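# Pour the ball into the middle arm's gutter

## Task

Transfer the ball out of whichever gutter currently holds it and into the gutter belonging to arm2 (the middle arm). Finish with that gutter resting on its rest bar and the ball inside it. The box must not be moved, raised, rotated or tilted beyond a small amount, or the task fails. Pouring the ball from one gutter into another is allowed. The task also fails if the ball drops noticeably below table-top height while no robot is holding it. A gutter only retains the ball while its open end sits higher than the other end; if its handle points straight up, the ball rolls out.

## Robot and tools

Robots: three identical i2rt Big YAM arms named arm1, arm2 and arm3. arm2 is the middle one. Each has six revolute joints, a two-finger gripper and a wrist camera. Foot (base_link) poses in the scene frame, metres, quat wxyz: arm1 x=-1.709 y=-0.510 z=+0.912 (+0.993, -0.007, +0.000, +0.117); arm2 x=-0.006 y=-0.081 z=+0.889 (+0.642, +0.003, +0.002, +0.767); arm3 x=+1.717 y=+0.345 z=+0.902 (+0.097, +0.000, -0.001, -0.995). Each foot faces along its own +x. Reach is roughly 1.0 m from the joint-1 axis.

Frames: a single scene frame, origin on the floor, +z up. The printed hand point lies between the finger pads, about 1 cm behind the tips. In hand axes, fingers point along +z and open and close along y. Printed hand position may be off, especially when stretched. hand_target is where the hand would be at the joint targets currently held.

Joints (absolute radians, range, done-tolerance): joint1_rad -2.879..2.879 ±0.045, yaw about the foot, positive counter-clockwise from above, 0 points along the foot's +x. joint2_rad 0..3.141 ±0.14, shoulder; 0 means upper arm roughly level pointing back, increasing raises it then brings it forward. joint3_rad 0..3.019 ±0.09, elbow; 0 is fully folded, larger opens it. joint4_rad -1.692..1.57 ±0.055, hand pitch, positive tilts fingers up. joint5_rad -1.57..1.57 ±0.03, sideways hand swing, positive toward the arm's right. joint6_rad -2.094..2.094 ±0.035, hand roll, positive clockwise viewed from behind. gripper_m 0..0.093 ±0.003, absolute fingertip gap in metres; each pad pushes with roughly 50 to 64 N.

Tool move: optional keys arm1, arm2, arm3 and cameras. Each arm key holds that arm's own object; arms you omit receive nothing new (but may keep pushing toward old targets). Inside an arm object: "joints" is a map from joint name to an absolute target (units above); "target" is a list of seven numbers [x, y, z, qw, qx, qy, qz], an absolute hand pose in the scene frame, metres and a unit quaternion, reached by a straight-line hand path starting from the current hand_target; "speed" is that path's peak speed in m/s, 0.002 to 0.5, default 0.25, rotation capped at twice that in rad/s, and is refused without target. When target is present, joints may only contain gripper_m. All motions in one call begin together; all hand paths end together, paced by the slowest. A path lasts 0.5 to 10 s and is cut off at 10 s; one call runs at most 15 s. Each control step clips the path pose to within 100 mm and 20 degrees of the measured hand, then solves inverse kinematics favouring position. Expect endings a centimetre or more off, lag, wandering and overshoot of speed near full stretch. Paths do not avoid obstacles or other arms. cameras: list of arm1_cam_wrist, arm2_cam_wrist, arm3_cam_wrist, cam_end_1, cam_end_2, cam_gap_1, cam_gap_2, cam_side, cam_top or all; omitted/null means all, [] means none. Unknown keys make a call invalid; out-of-range values get it refused, and a refusal or stop cancels the later move, wait and finished_scene calls of the same reply.

Tool wait: seconds 0 to 10, plus cameras; commands nothing, returns state and images. Tool zoom_image: camera name and region [x0, y0, x1, y1] in pixels (origin top-left, at most 504 by 504) from that camera's latest image; images are 672x504. Tool finished_scene: scene, the current scene number; irreversible, so only call once the ball rests in arm2's gutter on its bar.

Results: per-arm joint_positions, Joint velocities (rad/s, gripper m/s; "within noise" when idle), joint torques (N m, includes gravity, per-unit offset, numbers 3 and 4 wrap at ±28), hand and hand_target, joint_status and hand_status. A "move" line lists each arm sent motion with done or its worst status. "as last shown" marks arms not in the action; their statuses read "not commanded". The "pictures" line orders images; frames may trail the state slightly. Status words: off_target (stopped short, may still push); time_out (each joint keeps a nearby target and keeps pushing; resend the reported position to relax it); "joint command not followed" or "pose unreachable" (a collision check withheld targets; gripper still acts; named joints read not_followed and may keep trying); on_its_own lists uncommanded behaviour, with "held at" giving targets not readings; limit_stop_at_motor_heat after a heat fault (resend targets).

Gripper: when clamped on a hard part, gripper_m can read up to about 0.005 below its width (some read up to 0.002 above); closed on nothing reads 0.000 to 0.003. Go about 0.005 below first-contact reading for full force, deeper for small round items. Open well above the reading to release.

Cautions: arms do not stop on contact and push hard. Never clamp another arm's fingers, and avoid arms pressing or colliding; the self-collision check lets fingers, gripper housings and wrist cameras meet. Sustained pushing, stretching or holding heats motors: MOTOR HOT appears at 85 °C, and at 100 °C the arm goes limp for 30 to 60 s or more. Do not shove the box, knock things from the work area, drop the ball below table level, release moving objects or slam. Loose objects may get occasional nudges. The scene keeps running while you compose replies, holding last commands. Keep gutters open-end-up while carrying the ball; tilt the source gutter over arm2's gutter to pour.

Each tool is called as name(argument=value, ...), one argument or row to a line, values as JSON.

## Session

move(
)

Scene clock: 0.00 s.
Joint torques (N m): no reading
Motor temperatures (°C): arm1=[37 33 31 25 30 30 30] | arm2=[28 39 30 22 27 24 28] | arm3=[36 40 27 32 29 29 27]
Heat: arm1: hottest joint1_rad 37 °C; arm2: hottest joint2_rad 39 °C; arm3: hottest joint2_rad 40 °C.
Joint velocities: within noise
arm1.joint_positions: joint1_rad=-0.748 joint2_rad=+0.602 joint3_rad=+1.393 joint4_rad=-1.555 joint5_rad=-0.170 joint6_rad=-0.184 gripper_m=+0.09396
arm1.joint_status: not commanded
arm1.hand: x=-1.5290 y=-0.5723 z=+1.4175 quat_wxyz=(-0.396, -0.115, -0.909, +0.067) (m; scene frame)
arm1.hand_target: x=-1.5308 y=-0.5713 z=+1.4255 quat_wxyz=(-0.405, -0.113, -0.905, +0.070) (m; scene frame)
arm1.hand_status: not commanded
arm2.joint_positions: joint1_rad=-0.640 joint2_rad=+0.449 joint3_rad=+1.571 joint4_rad=-1.347 joint5_rad=+0.164 joint6_rad=-0.773 gripper_m=+0.09396
arm2.joint_status: not commanded
arm2.hand: x=+0.0743 y=+0.0075 z=+1.5343 quat_wxyz=(-0.622, +0.599, -0.503, -0.043) (m; scene frame)
arm2.hand_target: x=+0.0726 y=+0.0040 z=+1.5422 quat_wxyz=(-0.629, +0.594, -0.499, -0.045) (m; scene frame)
arm2.hand_status: not commanded
arm3.joint_positions: joint1_rad=+0.810 joint2_rad=+0.479 joint3_rad=+1.689 joint4_rad=-1.137 joint5_rad=-0.072 joint6_rad=+0.054 gripper_m=+0.09396
arm3.joint_status: not commanded
arm3.hand: x=+1.6758 y=+0.2590 z=+1.6429 quat_wxyz=(-0.391, -0.592, -0.334, +0.620) (m; scene frame)
arm3.hand_target: x=+1.6779 y=+0.2624 z=+1.6496 quat_wxyz=(-0.394, -0.586, -0.331, +0.626) (m; scene frame)
arm3.hand_status: not commanded
pictures: arm1_cam_wrist, arm2_cam_wrist, arm3_cam_wrist, cam_end_1, cam_end_2, cam_gap_1, cam_gap_2, cam_side, cam_top

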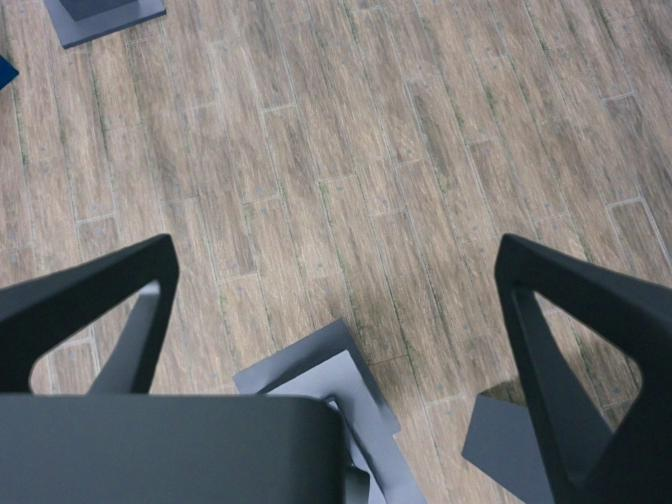

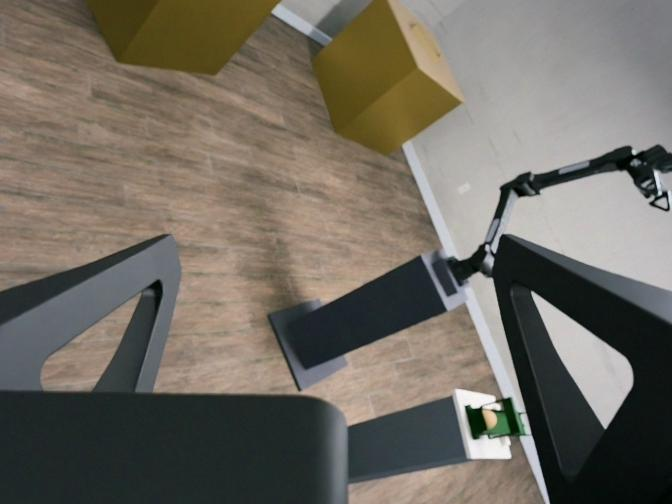

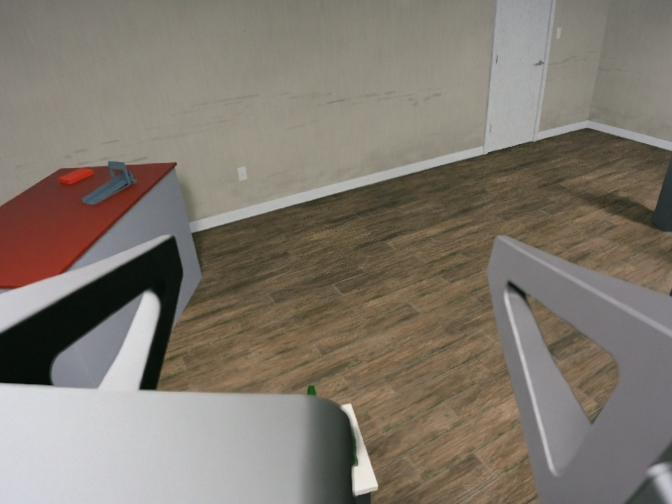

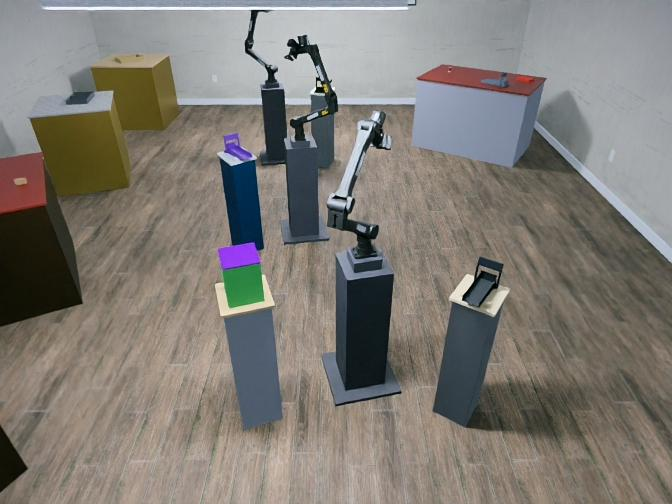

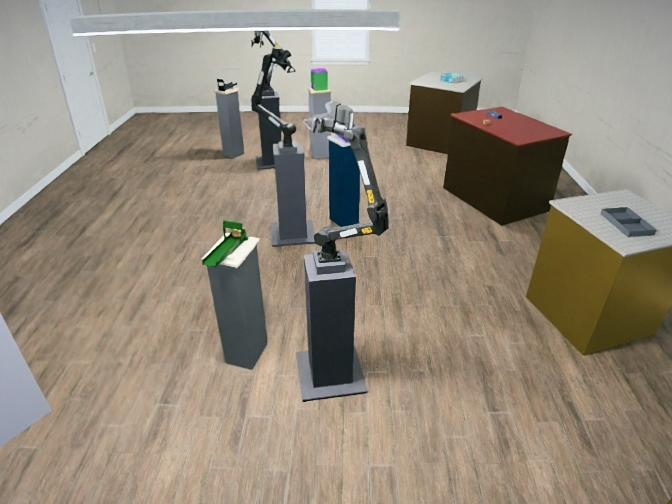

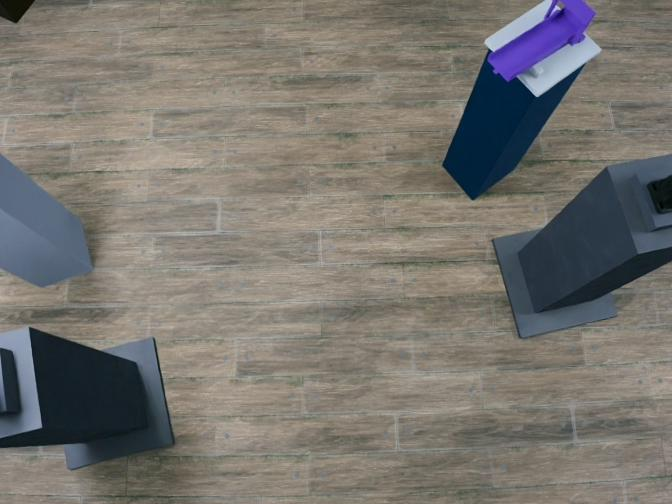

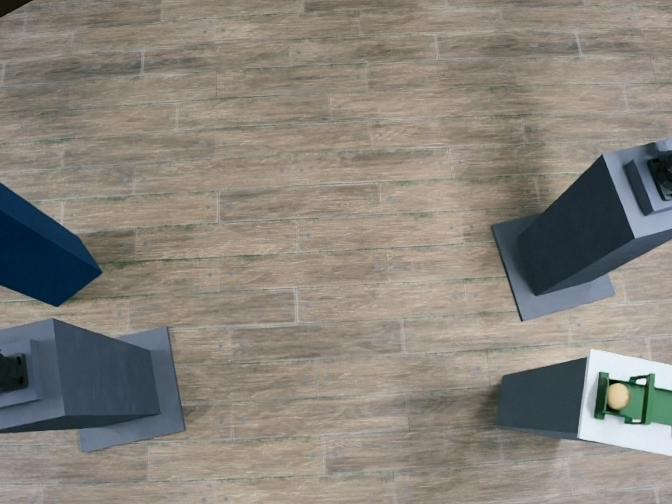

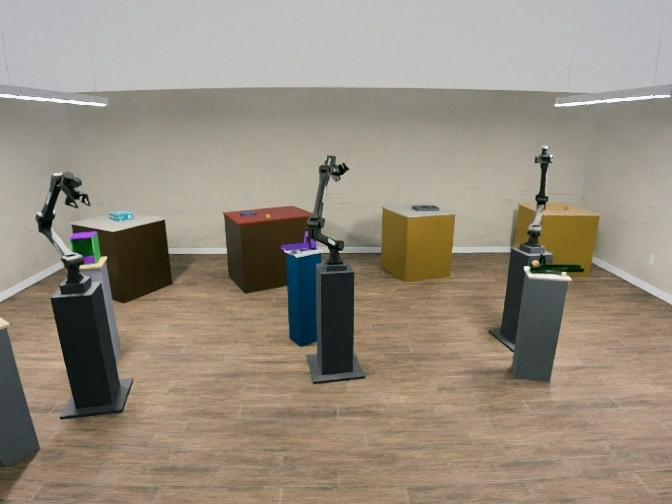

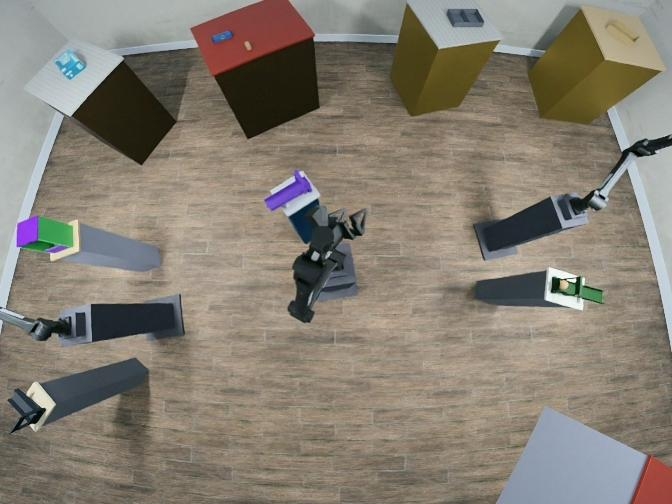

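zoom_image(
  camera="cam_gap_2",
  region=[552, 330, 672, 470],
)

zoom_image(
  camera="cam_gap_1",
  region=[452, 0, 622, 120],
)

zoom_image(
  camera="cam_end_2",
  region=[180, 200, 290, 290],
)

zoom_image(
  camera="cam_side",
  region=[502, 240, 602, 300],
)

zoom_image(
  camera="cam_side",
  region=[260, 220, 350, 270],
)

zoom_image(
  camera="cam_top",
  region=[532, 250, 622, 320],
)

zoom_image(
  camera="cam_end_1",
  region=[430, 240, 530, 320],
)

zoom_image(
  camera="cam_top",
  region=[252, 160, 342, 230],
)

Scaled by 3.600 from the camera's 672x504 image, which has a finer 960x720 frame.

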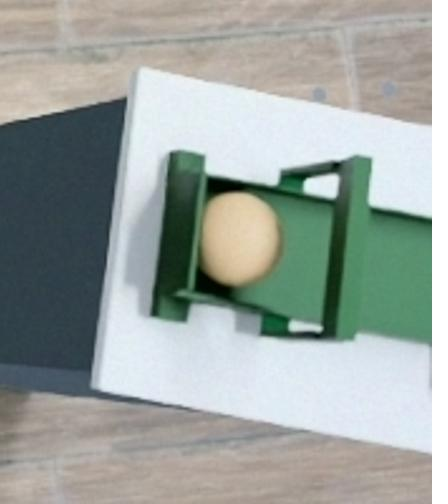

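Scaled by 2.965 from the camera's 672x504 image, which has a finer 960x720 frame.

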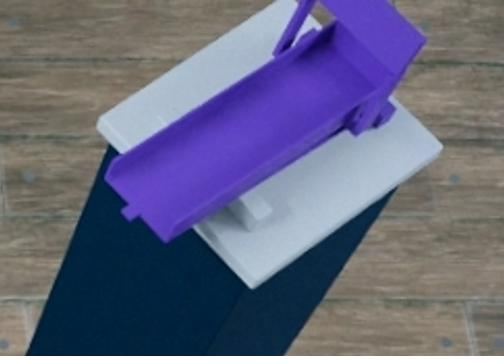

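Scaled by 4.582 from the camera's 672x504 image, which has a finer 960x720 frame.

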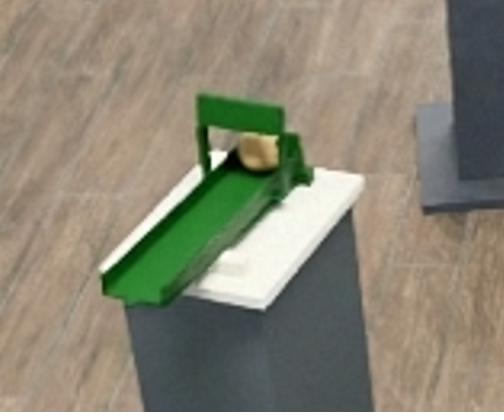

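Scaled by 5.040 from the camera's 672x504 image, which has a finer 960x720 frame.

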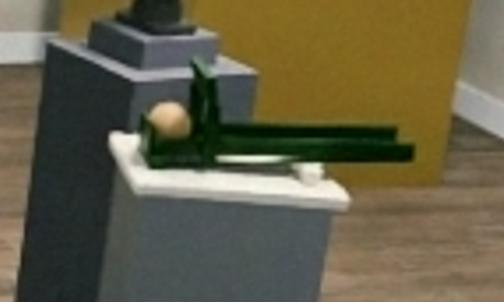

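Scaled by 5.600 from the camera's 672x504 image, which has a finer 960x720 frame.

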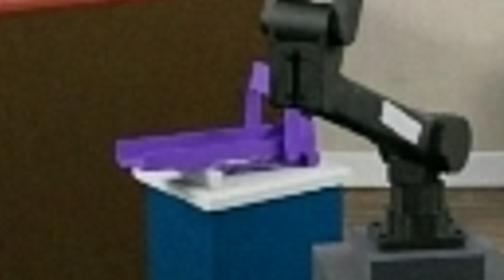

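Scaled by 5.600 from the camera's 672x504 image, which has a finer 960x720 frame.

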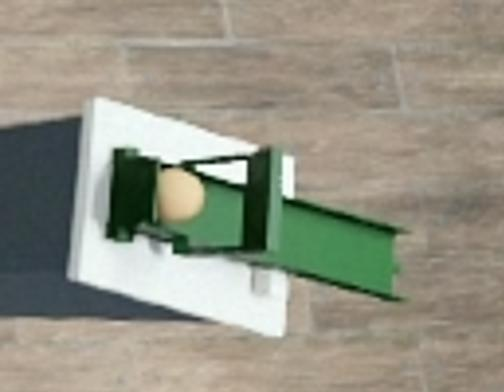

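Scaled by 5.040 from the camera's 672x504 image, which has a finer 960x720 frame.

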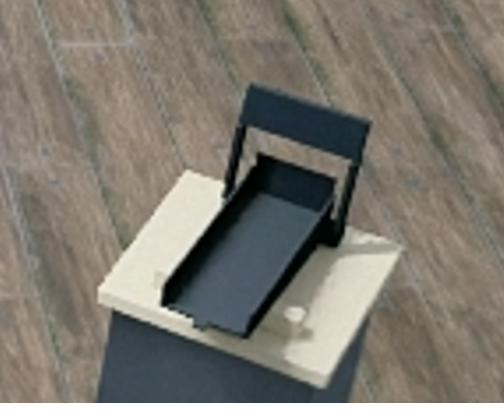

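Scaled by 5.600 from the camera's 672x504 image, which has a finer 960x720 frame.

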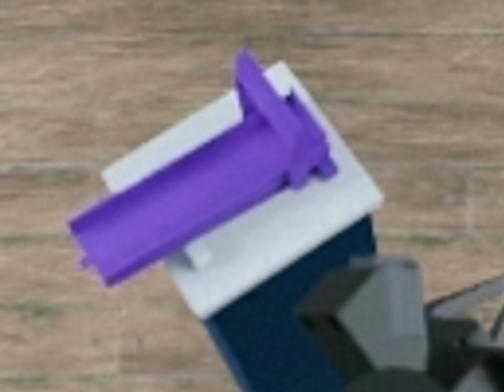

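move(
  arm3={"target":[1.58,-0.03,1.27,0.196,0.770,0.540,-0.280]},
  arm2={"target":[-0.12,0.17,1.27,0.186,-0.789,0.512,0.287]},
  cameras=["arm2_cam_wrist","arm3_cam_wrist","cam_side","cam_top"],
)

Scene clock: 7.37 s.
Joint torques (N m): arm1=[-0.67 1.26 8.59 1.78 -0.18 0.1] | arm2=[2.26 1.73 15.12 1.32 0.01 0.17] | arm3=[-1.49 -4.31 9.58 2.04 -0.07 -0.22]
Motor temperatures (°C): arm1=[37 33 31 25 29 29 30] | arm2=[28 39 30 22 27 24 28] | arm3=[35 39 27 32 29 29 27]
Heat: arm1: hottest joint1_rad 37 °C; arm2: hottest joint2_rad 39 °C; arm3: hottest joint2_rad 39 °C.
move: arm2 off_target; arm3 off_target
Joint velocities: within noise
arm1: as last shown
arm2.joint_positions: joint1_rad=+0.261 joint2_rad=+0.662 joint3_rad=+1.017 joint4_rad=-1.272 joint5_rad=+0.019 joint6_rad=+0.002 gripper_m=+0.09397
arm2.joint_status: not commanded
arm2.hand: x=-0.1161 y=+0.1672 z=+1.2446 quat_wxyz=(-0.179, +0.796, -0.512, -0.269) (m; scene frame)
arm2.hand_target: x=-0.1195 y=+0.1693 z=+1.2695 quat_wxyz=(-0.186, +0.788, -0.511, -0.287) (m; scene frame)
arm2.hand_status: off_target (0.026 m and 2.4 deg from the pose sent, 0.366 m and 62.0 deg at the start; pose on its path clipped on 31 of 108 steps; a joint's target at an end of its range on 10 of 108 steps)
arm3.joint_positions: joint1_rad=+1.042 joint2_rad=+0.985 joint3_rad=+1.160 joint4_rad=-1.087 joint5_rad=+0.003 joint6_rad=+0.012 gripper_m=+0.09396
arm3.joint_status: not commanded
arm3.hand: x=+1.5867 y=-0.0276 z=+1.2586 quat_wxyz=(-0.189, -0.774, -0.543, +0.264) (m; scene frame)
arm3.hand_target: x=+1.5802 y=-0.0296 z=+1.2700 quat_wxyz=(-0.196, -0.770, -0.540, +0.280) (m; scene frame)
arm3.hand_status: off_target (0.013 m and 2.1 deg from the pose sent, 0.481 m and 55.2 deg at the start)
pictures: arm2_cam_wrist, arm3_cam_wrist, cam_side, cam_top

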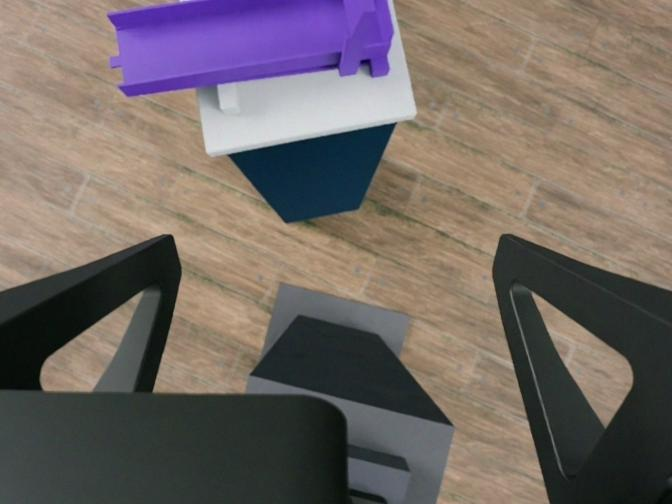

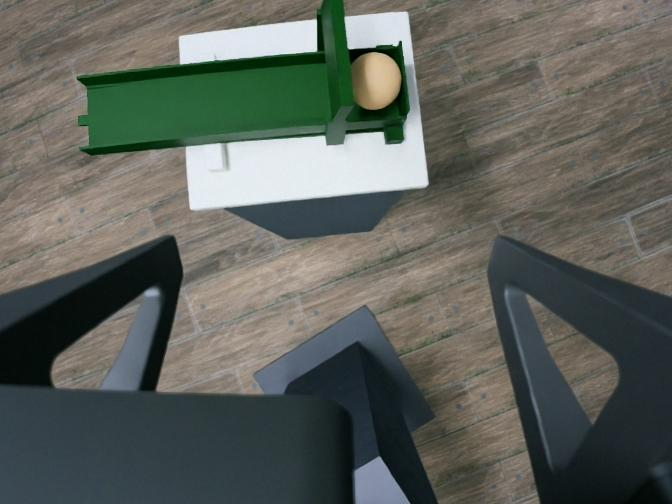

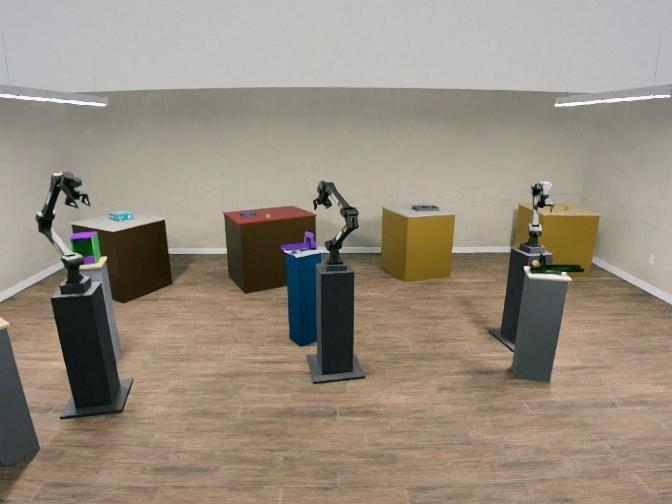

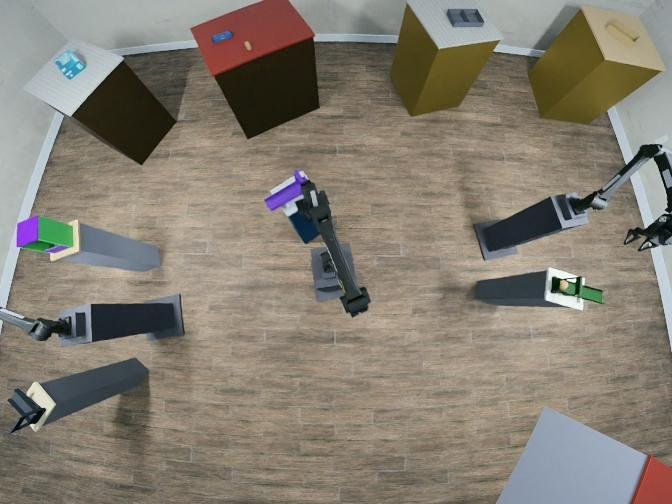

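move(
  arm3={"target":[1.58,-0.03,1.27,0.350,0.650,0.455,-0.499]},
  arm2={"target":[-0.12,0.17,1.27,0.332,-0.665,0.432,0.511]},
  cameras=["arm2_cam_wrist","arm3_cam_wrist"],
)

move(
  arm3={"target":[1.546,-0.124,1.37,0.350,0.650,0.455,-0.499]},
  arm2={"target":[-0.16,0.26,1.37,0.332,-0.665,0.432,0.511]},
  cameras=["arm2_cam_wrist","arm3_cam_wrist"],
)

Scene clock: 10.50 s.
Joint torques (N m): arm1=[-0.67 1.38 8.58 1.77 -0.18 0.1] | arm2=[2.43 3.08 10.44 2.91 0.02 0.03] | arm3=[-1.49 -2.14 9.39 2.62 -0.08 -0.21]
Motor temperatures (°C): arm1=[37 33 31 25 29 29 30] | arm2=[28 39 31 22 27 24 28] | arm3=[35 39 27 32 29 29 27]
Heat: arm1: hottest joint1_rad 37 °C; arm2: hottest joint2_rad 39 °C; arm3: hottest joint2_rad 39 °C.
move: arm2 done; arm3 off_target
Joint velocities: within noise
arm1: as last shown
arm2.joint_positions: joint1_rad=+0.275 joint2_rad=+0.317 joint3_rad=+0.668 joint4_rad=-0.640 joint5_rad=+0.042 joint6_rad=+0.003 gripper_m=+0.09397
arm2.joint_status: not commanded
arm2.hand: x=-0.1182 y=+0.1716 z=+1.2648 quat_wxyz=(-0.330, +0.670, -0.437, -0.501) (m; scene frame)
arm2.hand_target: x=-0.1199 y=+0.1699 z=+1.2701 quat_wxyz=(-0.332, +0.665, -0.432, -0.511) (m; scene frame)
arm2.hand_status: done (0.006 m and 1.4 deg from the pose sent, 0.026 m and 37.4 deg at the start)
arm3.joint_positions: joint1_rad=+1.042 joint2_rad=+0.723 joint3_rad=+0.714 joint4_rad=-0.288 joint5_rad=+0.002 joint6_rad=+0.012 gripper_m=+0.09396
arm3.joint_status: not commanded
arm3.hand: x=+1.5854 y=-0.0317 z=+1.2595 quat_wxyz=(-0.348, -0.658, -0.461, +0.484) (m; scene frame)
arm3.hand_target: x=+1.5801 y=-0.0298 z=+1.2699 quat_wxyz=(-0.349, -0.650, -0.455, +0.499) (m; scene frame)
arm3.hand_status: off_target (0.012 m and 2.1 deg from the pose sent, 0.013 m and 37.2 deg at the start)
pictures: arm2_cam_wrist, arm3_cam_wrist

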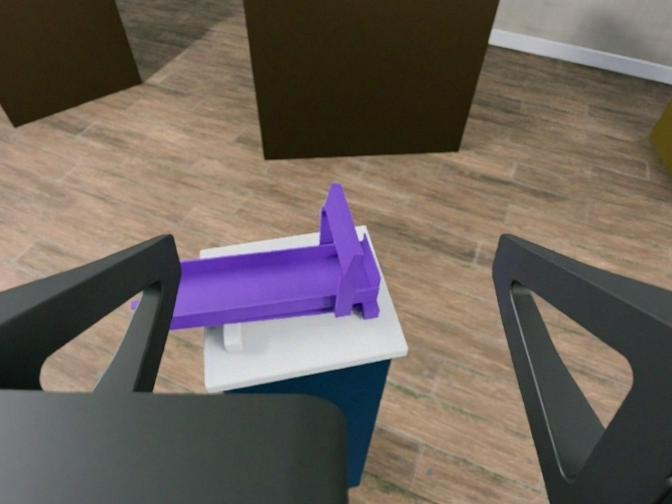

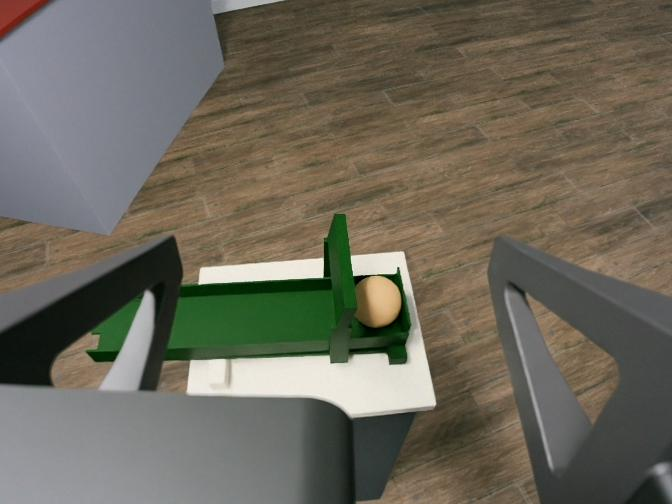

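Scene clock: 11.90 s.
Joint torques (N m): arm1=[-0.73 1.38 8.59 1.77 -0.18 0.1] | arm2=[1.14 0.26 16.87 2.77 -0.16 -0.04] | arm3=[-1.44 -4.42 13.6 1.32 -0.05 -0.2]
Motor temperatures (°C): arm1=[37 33 31 25 29 29 29] | arm2=[28 39 31 22 27 24 28] | arm3=[35 39 28 32 29 29 27]
Heat: arm1: hottest joint1_rad 37 °C; arm2: hottest joint2_rad 39 °C; arm3: hottest joint2_rad 39 °C.
move: arm2 off_target; arm3 off_target
Joint velocities: within noise
arm1: as last shown
arm2.joint_positions: joint1_rad=+0.275 joint2_rad=+0.683 joint3_rad=+0.940 joint4_rad=-0.594 joint5_rad=+0.029 joint6_rad=+0.003 gripper_m=+0.09397
arm2.joint_status: not commanded
arm2.hand: x=-0.1613 y=+0.2560 z=+1.3285 quat_wxyz=(-0.315, +0.685, -0.441, -0.487) (m; scene frame)
arm2.hand_target: x=-0.1591 y=+0.2576 z=+1.3690 quat_wxyz=(-0.332, +0.665, -0.432, -0.511) (m; scene frame)
arm2.hand_status: off_target (0.042 m and 4.2 deg from the pose sent, 0.144 m and 1.5 deg at the start)
arm3.joint_positions: joint1_rad=+1.042 joint2_rad=+1.015 joint3_rad=+1.069 joint4_rad=-0.362 joint5_rad=+0.002 joint6_rad=+0.012 gripper_m=+0.09396
arm3.joint_status: not commanded
arm3.hand: x=+1.5541 y=-0.1215 z=+1.3374 quat_wxyz=(-0.345, -0.660, -0.463, +0.480) (m; scene frame)
arm3.hand_target: x=+1.5467 y=-0.1223 z=+1.3696 quat_wxyz=(-0.350, -0.649, -0.455, +0.499) (m; scene frame)
arm3.hand_status: off_target (0.034 m and 2.7 deg from the pose sent, 0.149 m and 2.1 deg at the start)
pictures: arm2_cam_wrist, arm3_cam_wrist

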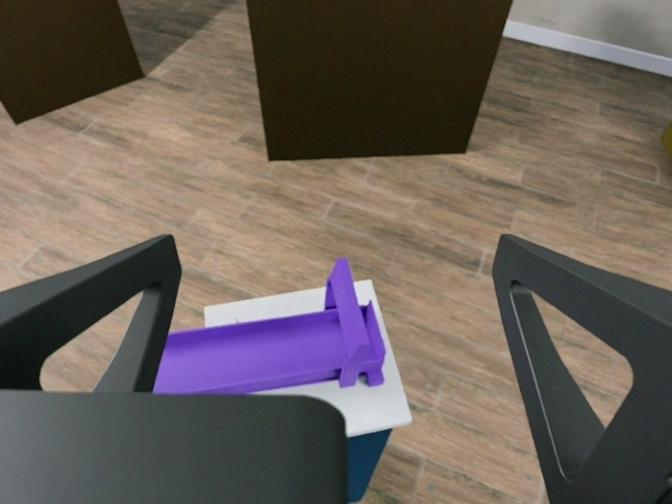

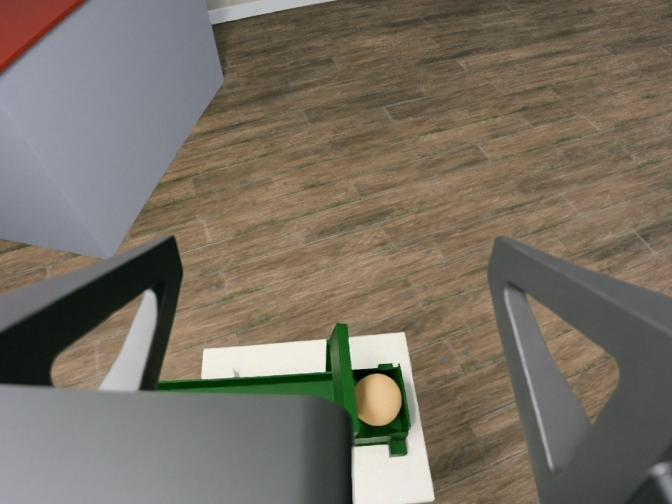

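zoom_image(
  camera="arm2_cam_wrist",
  region=[300, 240, 420, 400],
)

zoom_image(
  camera="arm3_cam_wrist",
  region=[300, 310, 440, 470],
)

zoom_image(
  camera="cam_gap_1",
  region=[532, 0, 612, 60],
)

Scaled by 3.150 from the camera's 672x504 image, which has a finer 960x720 frame.

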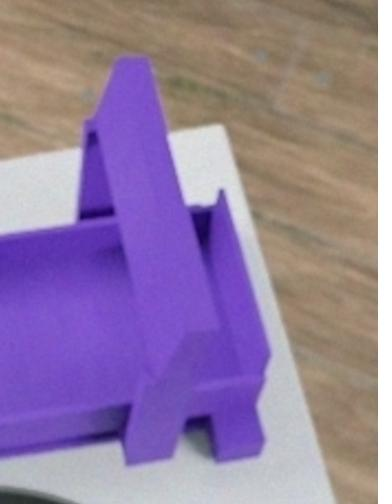

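Scaled by 3.150 from the camera's 672x504 image, which has a finer 960x720 frame.

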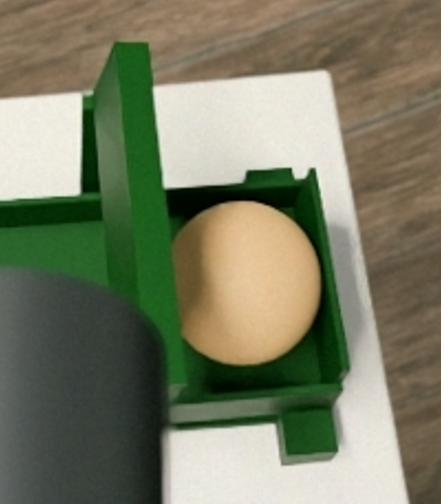

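This scene's latest camera images include none from cam_gap_1. They are from: arm2_cam_wrist, arm3_cam_wrist. cam_gap_1's image comes with the result of a call that names it in "cameras".

move(
  cameras=["cam_side","cam_gap_1","cam_end_1","cam_end_2","cam_gap_2"],
)

zoom_image(
  camera="cam_side",
  region=[522, 245, 592, 290],
)

zoom_image(
  camera="cam_side",
  region=[272, 225, 342, 270],
)

zoom_image(
  camera="cam_end_2",
  region=[305, 100, 365, 160],
)

zoom_image(
  camera="cam_end_1",
  region=[300, 60, 350, 110],
)

zoom_image(
  camera="cam_end_1",
  region=[210, 125, 270, 175],
)

Scene clock: 15.03 s.
Joint torques (N m): arm1=[-0.67 1.26 8.59 1.77 -0.19 0.09] | arm2=[1.32 0.44 16.88 2.74 -0.15 -0.03] | arm3=[-1.44 -4.37 13.55 1.31 -0.05 -0.2]
Motor temperatures (°C): arm1=[37 33 31 25 29 29 29] | arm2=[28 38 32 22 27 24 28] | arm3=[35 39 28 32 29 29 27]
Heat: arm1: hottest joint1_rad 37 °C; arm2: hottest joint2_rad 38 °C; arm3: hottest joint2_rad 39 °C.
Joint velocities: within noise
arm1.joint_positions: joint1_rad=-0.748 joint2_rad=+0.602 joint3_rad=+1.393 joint4_rad=-1.555 joint5_rad=-0.170 joint6_rad=-0.184 gripper_m=+0.09396
arm1.joint_status: not commanded
arm1.hand: x=-1.5290 y=-0.5723 z=+1.4175 quat_wxyz=(-0.396, -0.115, -0.909, +0.067) (m; scene frame)
arm1.hand_target: x=-1.5308 y=-0.5713 z=+1.4255 quat_wxyz=(-0.405, -0.113, -0.905, +0.070) (m; scene frame)
arm1.hand_status: not commanded
arm2.joint_positions: joint1_rad=+0.275 joint2_rad=+0.683 joint3_rad=+0.940 joint4_rad=-0.594 joint5_rad=+0.029 joint6_rad=+0.003 gripper_m=+0.09397
arm2.joint_status: not commanded
arm2.hand: x=-0.1613 y=+0.2560 z=+1.3285 quat_wxyz=(-0.315, +0.685, -0.441, -0.487) (m; scene frame)
arm2.hand_target: x=-0.1591 y=+0.2576 z=+1.3690 quat_wxyz=(-0.332, +0.665, -0.432, -0.511) (m; scene frame)
arm2.hand_status: off_target (0.042 m and 4.2 deg from the pose sent, 0.144 m and 1.5 deg at the start)
arm3.joint_positions: joint1_rad=+1.042 joint2_rad=+1.015 joint3_rad=+1.070 joint4_rad=-0.363 joint5_rad=+0.002 joint6_rad=+0.012 gripper_m=+0.09396
arm3.joint_status: not commanded
arm3.hand: x=+1.5541 y=-0.1215 z=+1.3375 quat_wxyz=(-0.345, -0.660, -0.463, +0.480) (m; scene frame)
arm3.hand_target: x=+1.5467 y=-0.1223 z=+1.3696 quat_wxyz=(-0.350, -0.649, -0.455, +0.499) (m; scene frame)
arm3.hand_status: off_target (0.034 m and 2.7 deg from the pose sent, 0.149 m and 2.1 deg at the start)
pictures: cam_end_1, cam_end_2, cam_gap_1, cam_gap_2, cam_side

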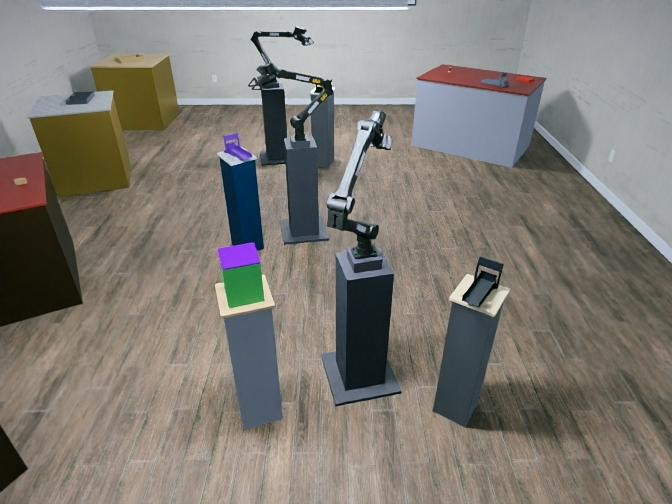

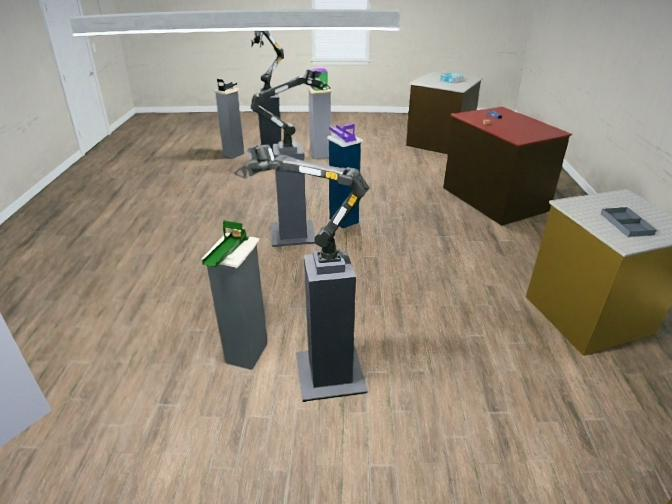

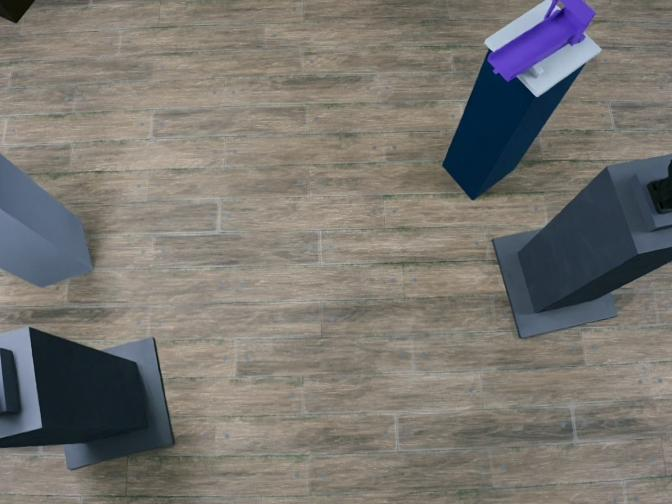

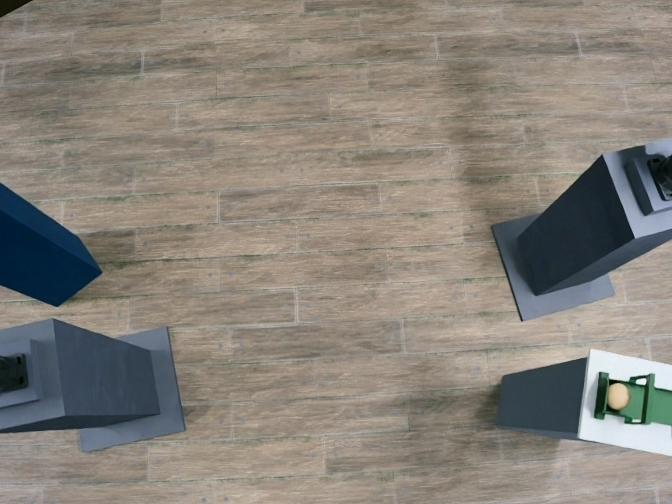

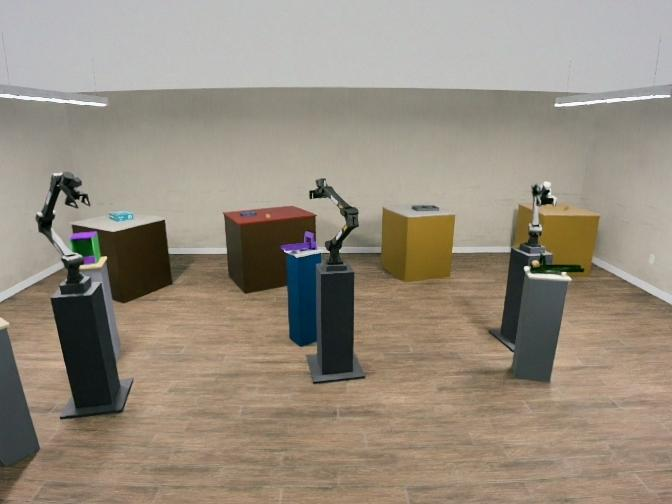

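Scaled by 7.200 from the camera's 672x504 image, which has a finer 960x720 frame.

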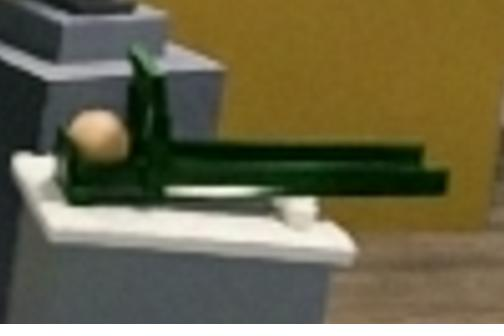

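Scaled by 7.200 from the camera's 672x504 image, which has a finer 960x720 frame.

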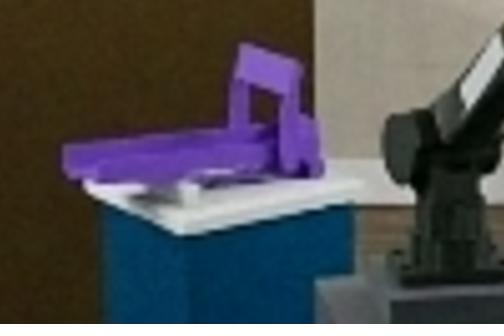

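Scaled by 8.400 from the camera's 672x504 image, which has a finer 960x720 frame.

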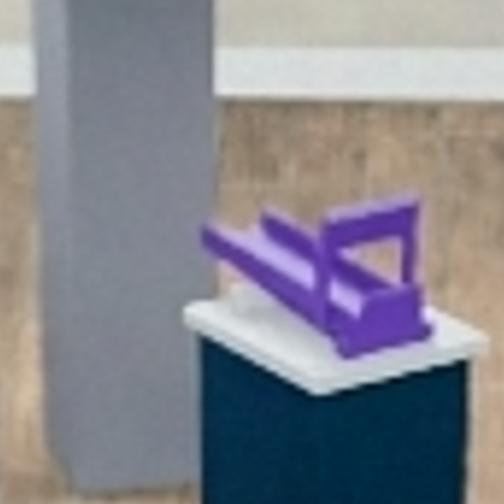

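Scaled by 10.080 from the camera's 672x504 image, which has a finer 960x720 frame.

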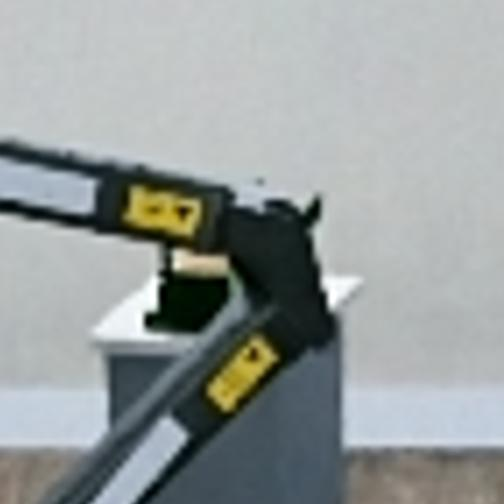

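Scaled by 8.400 from the camera's 672x504 image, which has a finer 960x720 frame.

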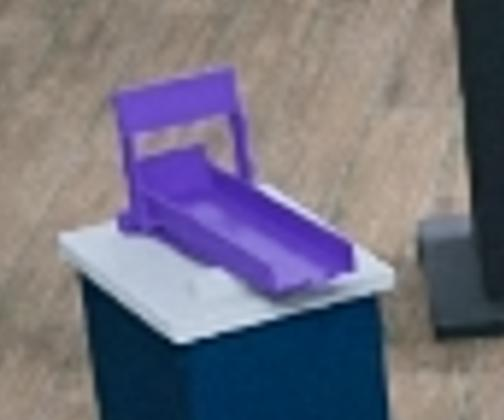

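move(
  arm3={"target":[1.492,-0.167,1.12,0.268,0.755,0.556,-0.223],"joints":{"gripper_m":0.07}},
  arm2={"target":[-0.170,0.419,1.11,0.1066,-0.798,0.4917,0.332],"joints":{"gripper_m":0.07}},
  cameras=["arm2_cam_wrist","arm3_cam_wrist","cam_side","cam_end_2"],
)

Scene clock: 20.03 s.
Joint torques (N m): arm1=[-0.73 1.26 8.59 1.77 -0.18 0.1] | arm2=[1.14 -9.17 15.72 1.21 -0.35 -0.2] | arm3=[-1.32 -9.23 12.12 0.72 -0.25 -0.22]
Motor temperatures (°C): arm1=[37 33 32 25 29 29 29] | arm2=[28 38 34 22 26 24 28] | arm3=[35 39 29 32 29 28 27]
Heat: arm1: hottest joint1_rad 37 °C; arm2: hottest joint2_rad 38 °C; arm3: hottest joint2_rad 39 °C.
move: arm2 off_target; arm3 off_target
Joint velocities: within noise
arm1: as last shown
arm2.joint_positions: joint1_rad=+0.052 joint2_rad=+1.362 joint3_rad=+1.025 joint4_rad=-0.634 joint5_rad=-0.303 joint6_rad=-0.126 gripper_m=+0.07008
arm2.joint_status: all done
arm2.hand: x=-0.1693 y=+0.3991 z=+1.0831 quat_wxyz=(-0.088, +0.800, -0.503, -0.317) (m; scene frame)
arm2.hand_target: x=-0.1696 y=+0.4175 z=+1.1103 quat_wxyz=(-0.107, +0.798, -0.492, -0.332) (m; scene frame)
arm2.hand_status: off_target (0.033 m and 3.1 deg from the pose sent, 0.273 m and 33.1 deg at the start)
arm3.joint_positions: joint1_rad=+0.891 joint2_rad=+1.451 joint3_rad=+1.108 joint4_rad=-0.612 joint5_rad=-0.278 joint6_rad=-0.086 gripper_m=+0.07014
arm3.joint_status: all done
arm3.hand: x=+1.5055 y=-0.1558 z=+1.0941 quat_wxyz=(-0.261, -0.763, -0.556, +0.201) (m; scene frame)
arm3.hand_target: x=+1.4925 y=-0.1658 z=+1.1201 quat_wxyz=(-0.268, -0.755, -0.556, +0.223) (m; scene frame)
arm3.hand_status: off_target (0.031 m and 2.8 deg from the pose sent, 0.231 m and 34.5 deg at the start)
pictures: arm2_cam_wrist, arm3_cam_wrist, cam_end_2, cam_side

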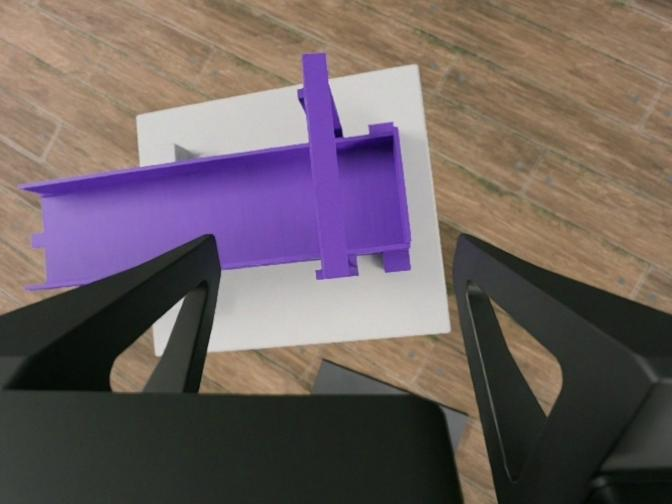

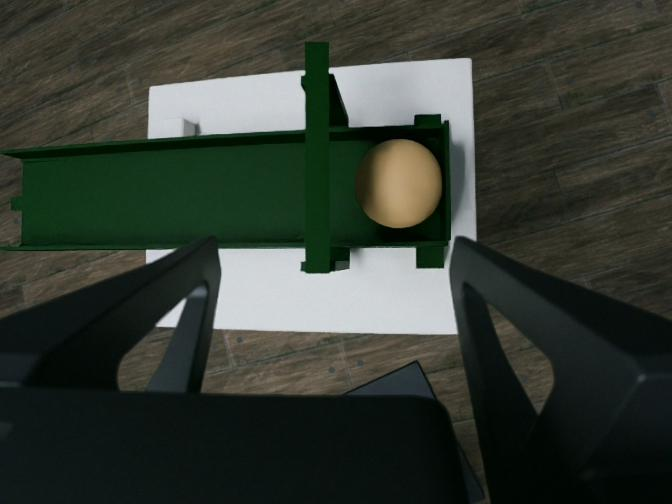

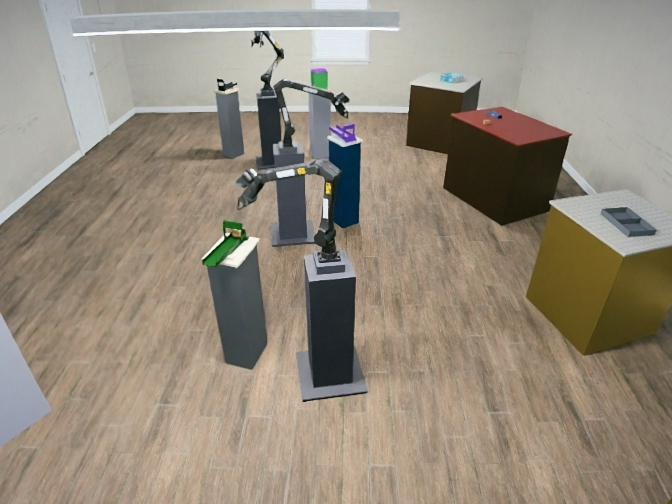

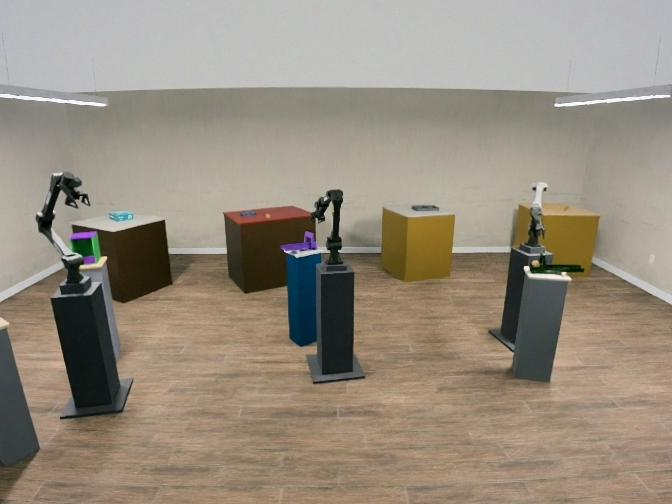

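move(
  arm3={"target":[1.493,-0.208,1.068,0.268,0.755,0.556,-0.223],"speed":0.12},
  arm2={"target":[-0.197,0.442,1.059,0.092,-0.819,0.456,0.3366],"speed":0.12},
  cameras=["arm2_cam_wrist","arm3_cam_wrist","cam_side","cam_end_2"],
)

Scene clock: 23.07 s.
Joint torques (N m): arm1=[-0.73 1.26 8.58 1.76 -0.18 0.1] | arm2=[2.32 -10.7 15.09 2.1 -0.39 -0.22] | arm3=[1.26 -10.05 11.62 1.91 -0.07 0.03]
Motor temperatures (°C): arm1=[37 33 32 25 28 29 29] | arm2=[28 38 35 22 26 24 28] | arm3=[35 39 29 31 29 28 27]
Heat: arm1: hottest joint1_rad 37 °C; arm2: hottest joint2_rad 38 °C; arm3: hottest joint2_rad 39 °C.
move: arm2 off_target; arm3 off_target
Joint velocities: within noise
arm1: as last shown
arm2.joint_positions: joint1_rad=+0.063 joint2_rad=+1.493 joint3_rad=+1.026 joint4_rad=-0.538 joint5_rad=-0.340 joint6_rad=-0.178 gripper_m=+0.07008
arm2.joint_status: not commanded
arm2.hand: x=-0.1863 y=+0.4182 z=+1.0332 quat_wxyz=(-0.069, +0.818, -0.476, -0.315) (m; scene frame)
arm2.hand_target: x=-0.1965 y=+0.4399 z=+1.0596 quat_wxyz=(-0.092, +0.819, -0.456, -0.337) (m; scene frame)
arm2.hand_status: off_target (0.037 m and 4.3 deg from the pose sent, 0.056 m and 6.2 deg at the start)
arm3.joint_positions: joint1_rad=+0.906 joint2_rad=+1.580 joint3_rad=+1.118 joint4_rad=-0.502 joint5_rad=-0.258 joint6_rad=-0.080 gripper_m=+0.07014
arm3.joint_status: not commanded
arm3.hand: x=+1.4967 y=-0.1843 z=+1.0442 quat_wxyz=(-0.253, -0.765, -0.558, +0.199) (m; scene frame)
arm3.hand_target: x=+1.4938 y=-0.2063 z=+1.0686 quat_wxyz=(-0.268, -0.755, -0.556, +0.223) (m; scene frame)
arm3.hand_status: off_target (0.034 m and 3.4 deg from the pose sent, 0.060 m and 2.8 deg at the start)
pictures: arm2_cam_wrist, arm3_cam_wrist, cam_end_2, cam_side

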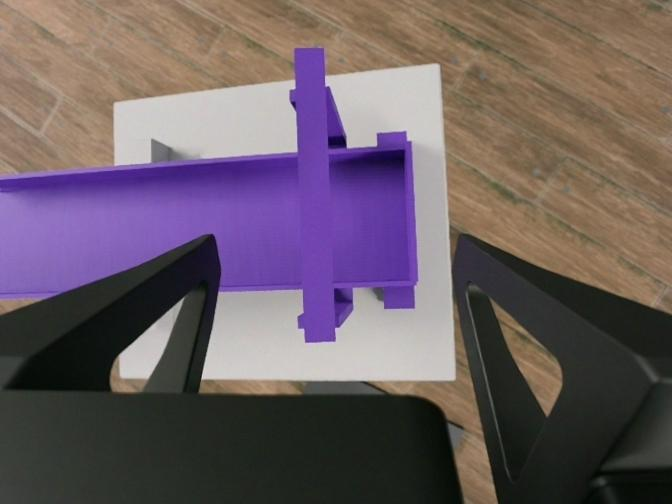

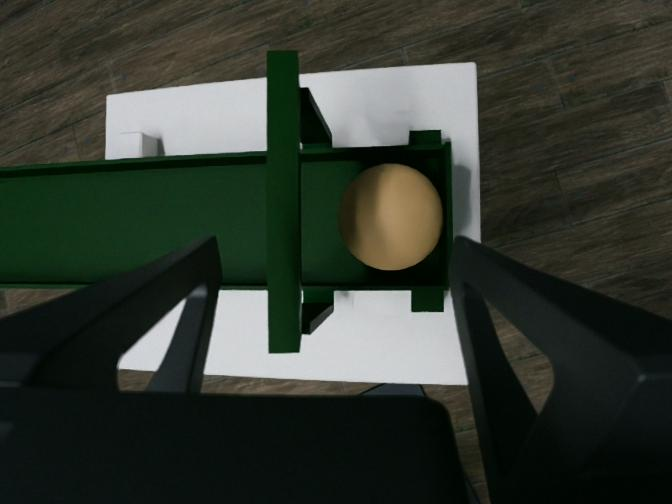

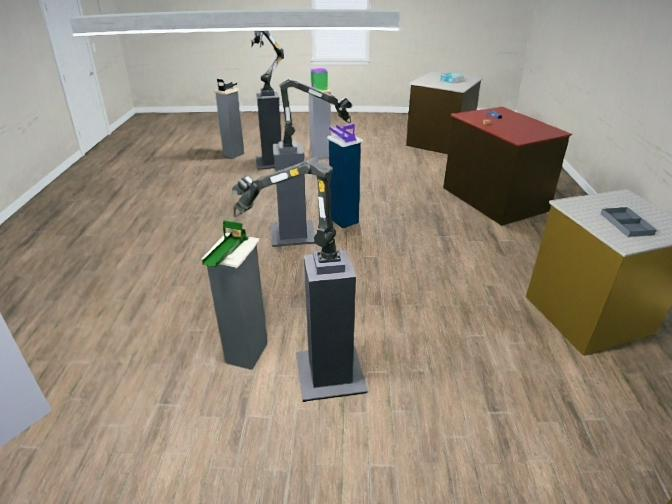

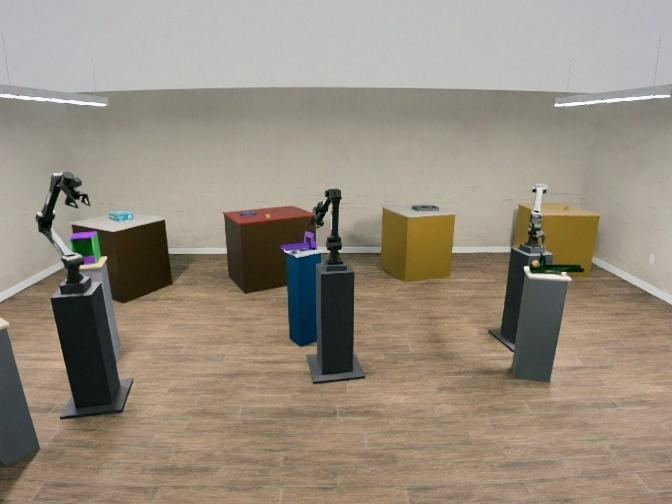

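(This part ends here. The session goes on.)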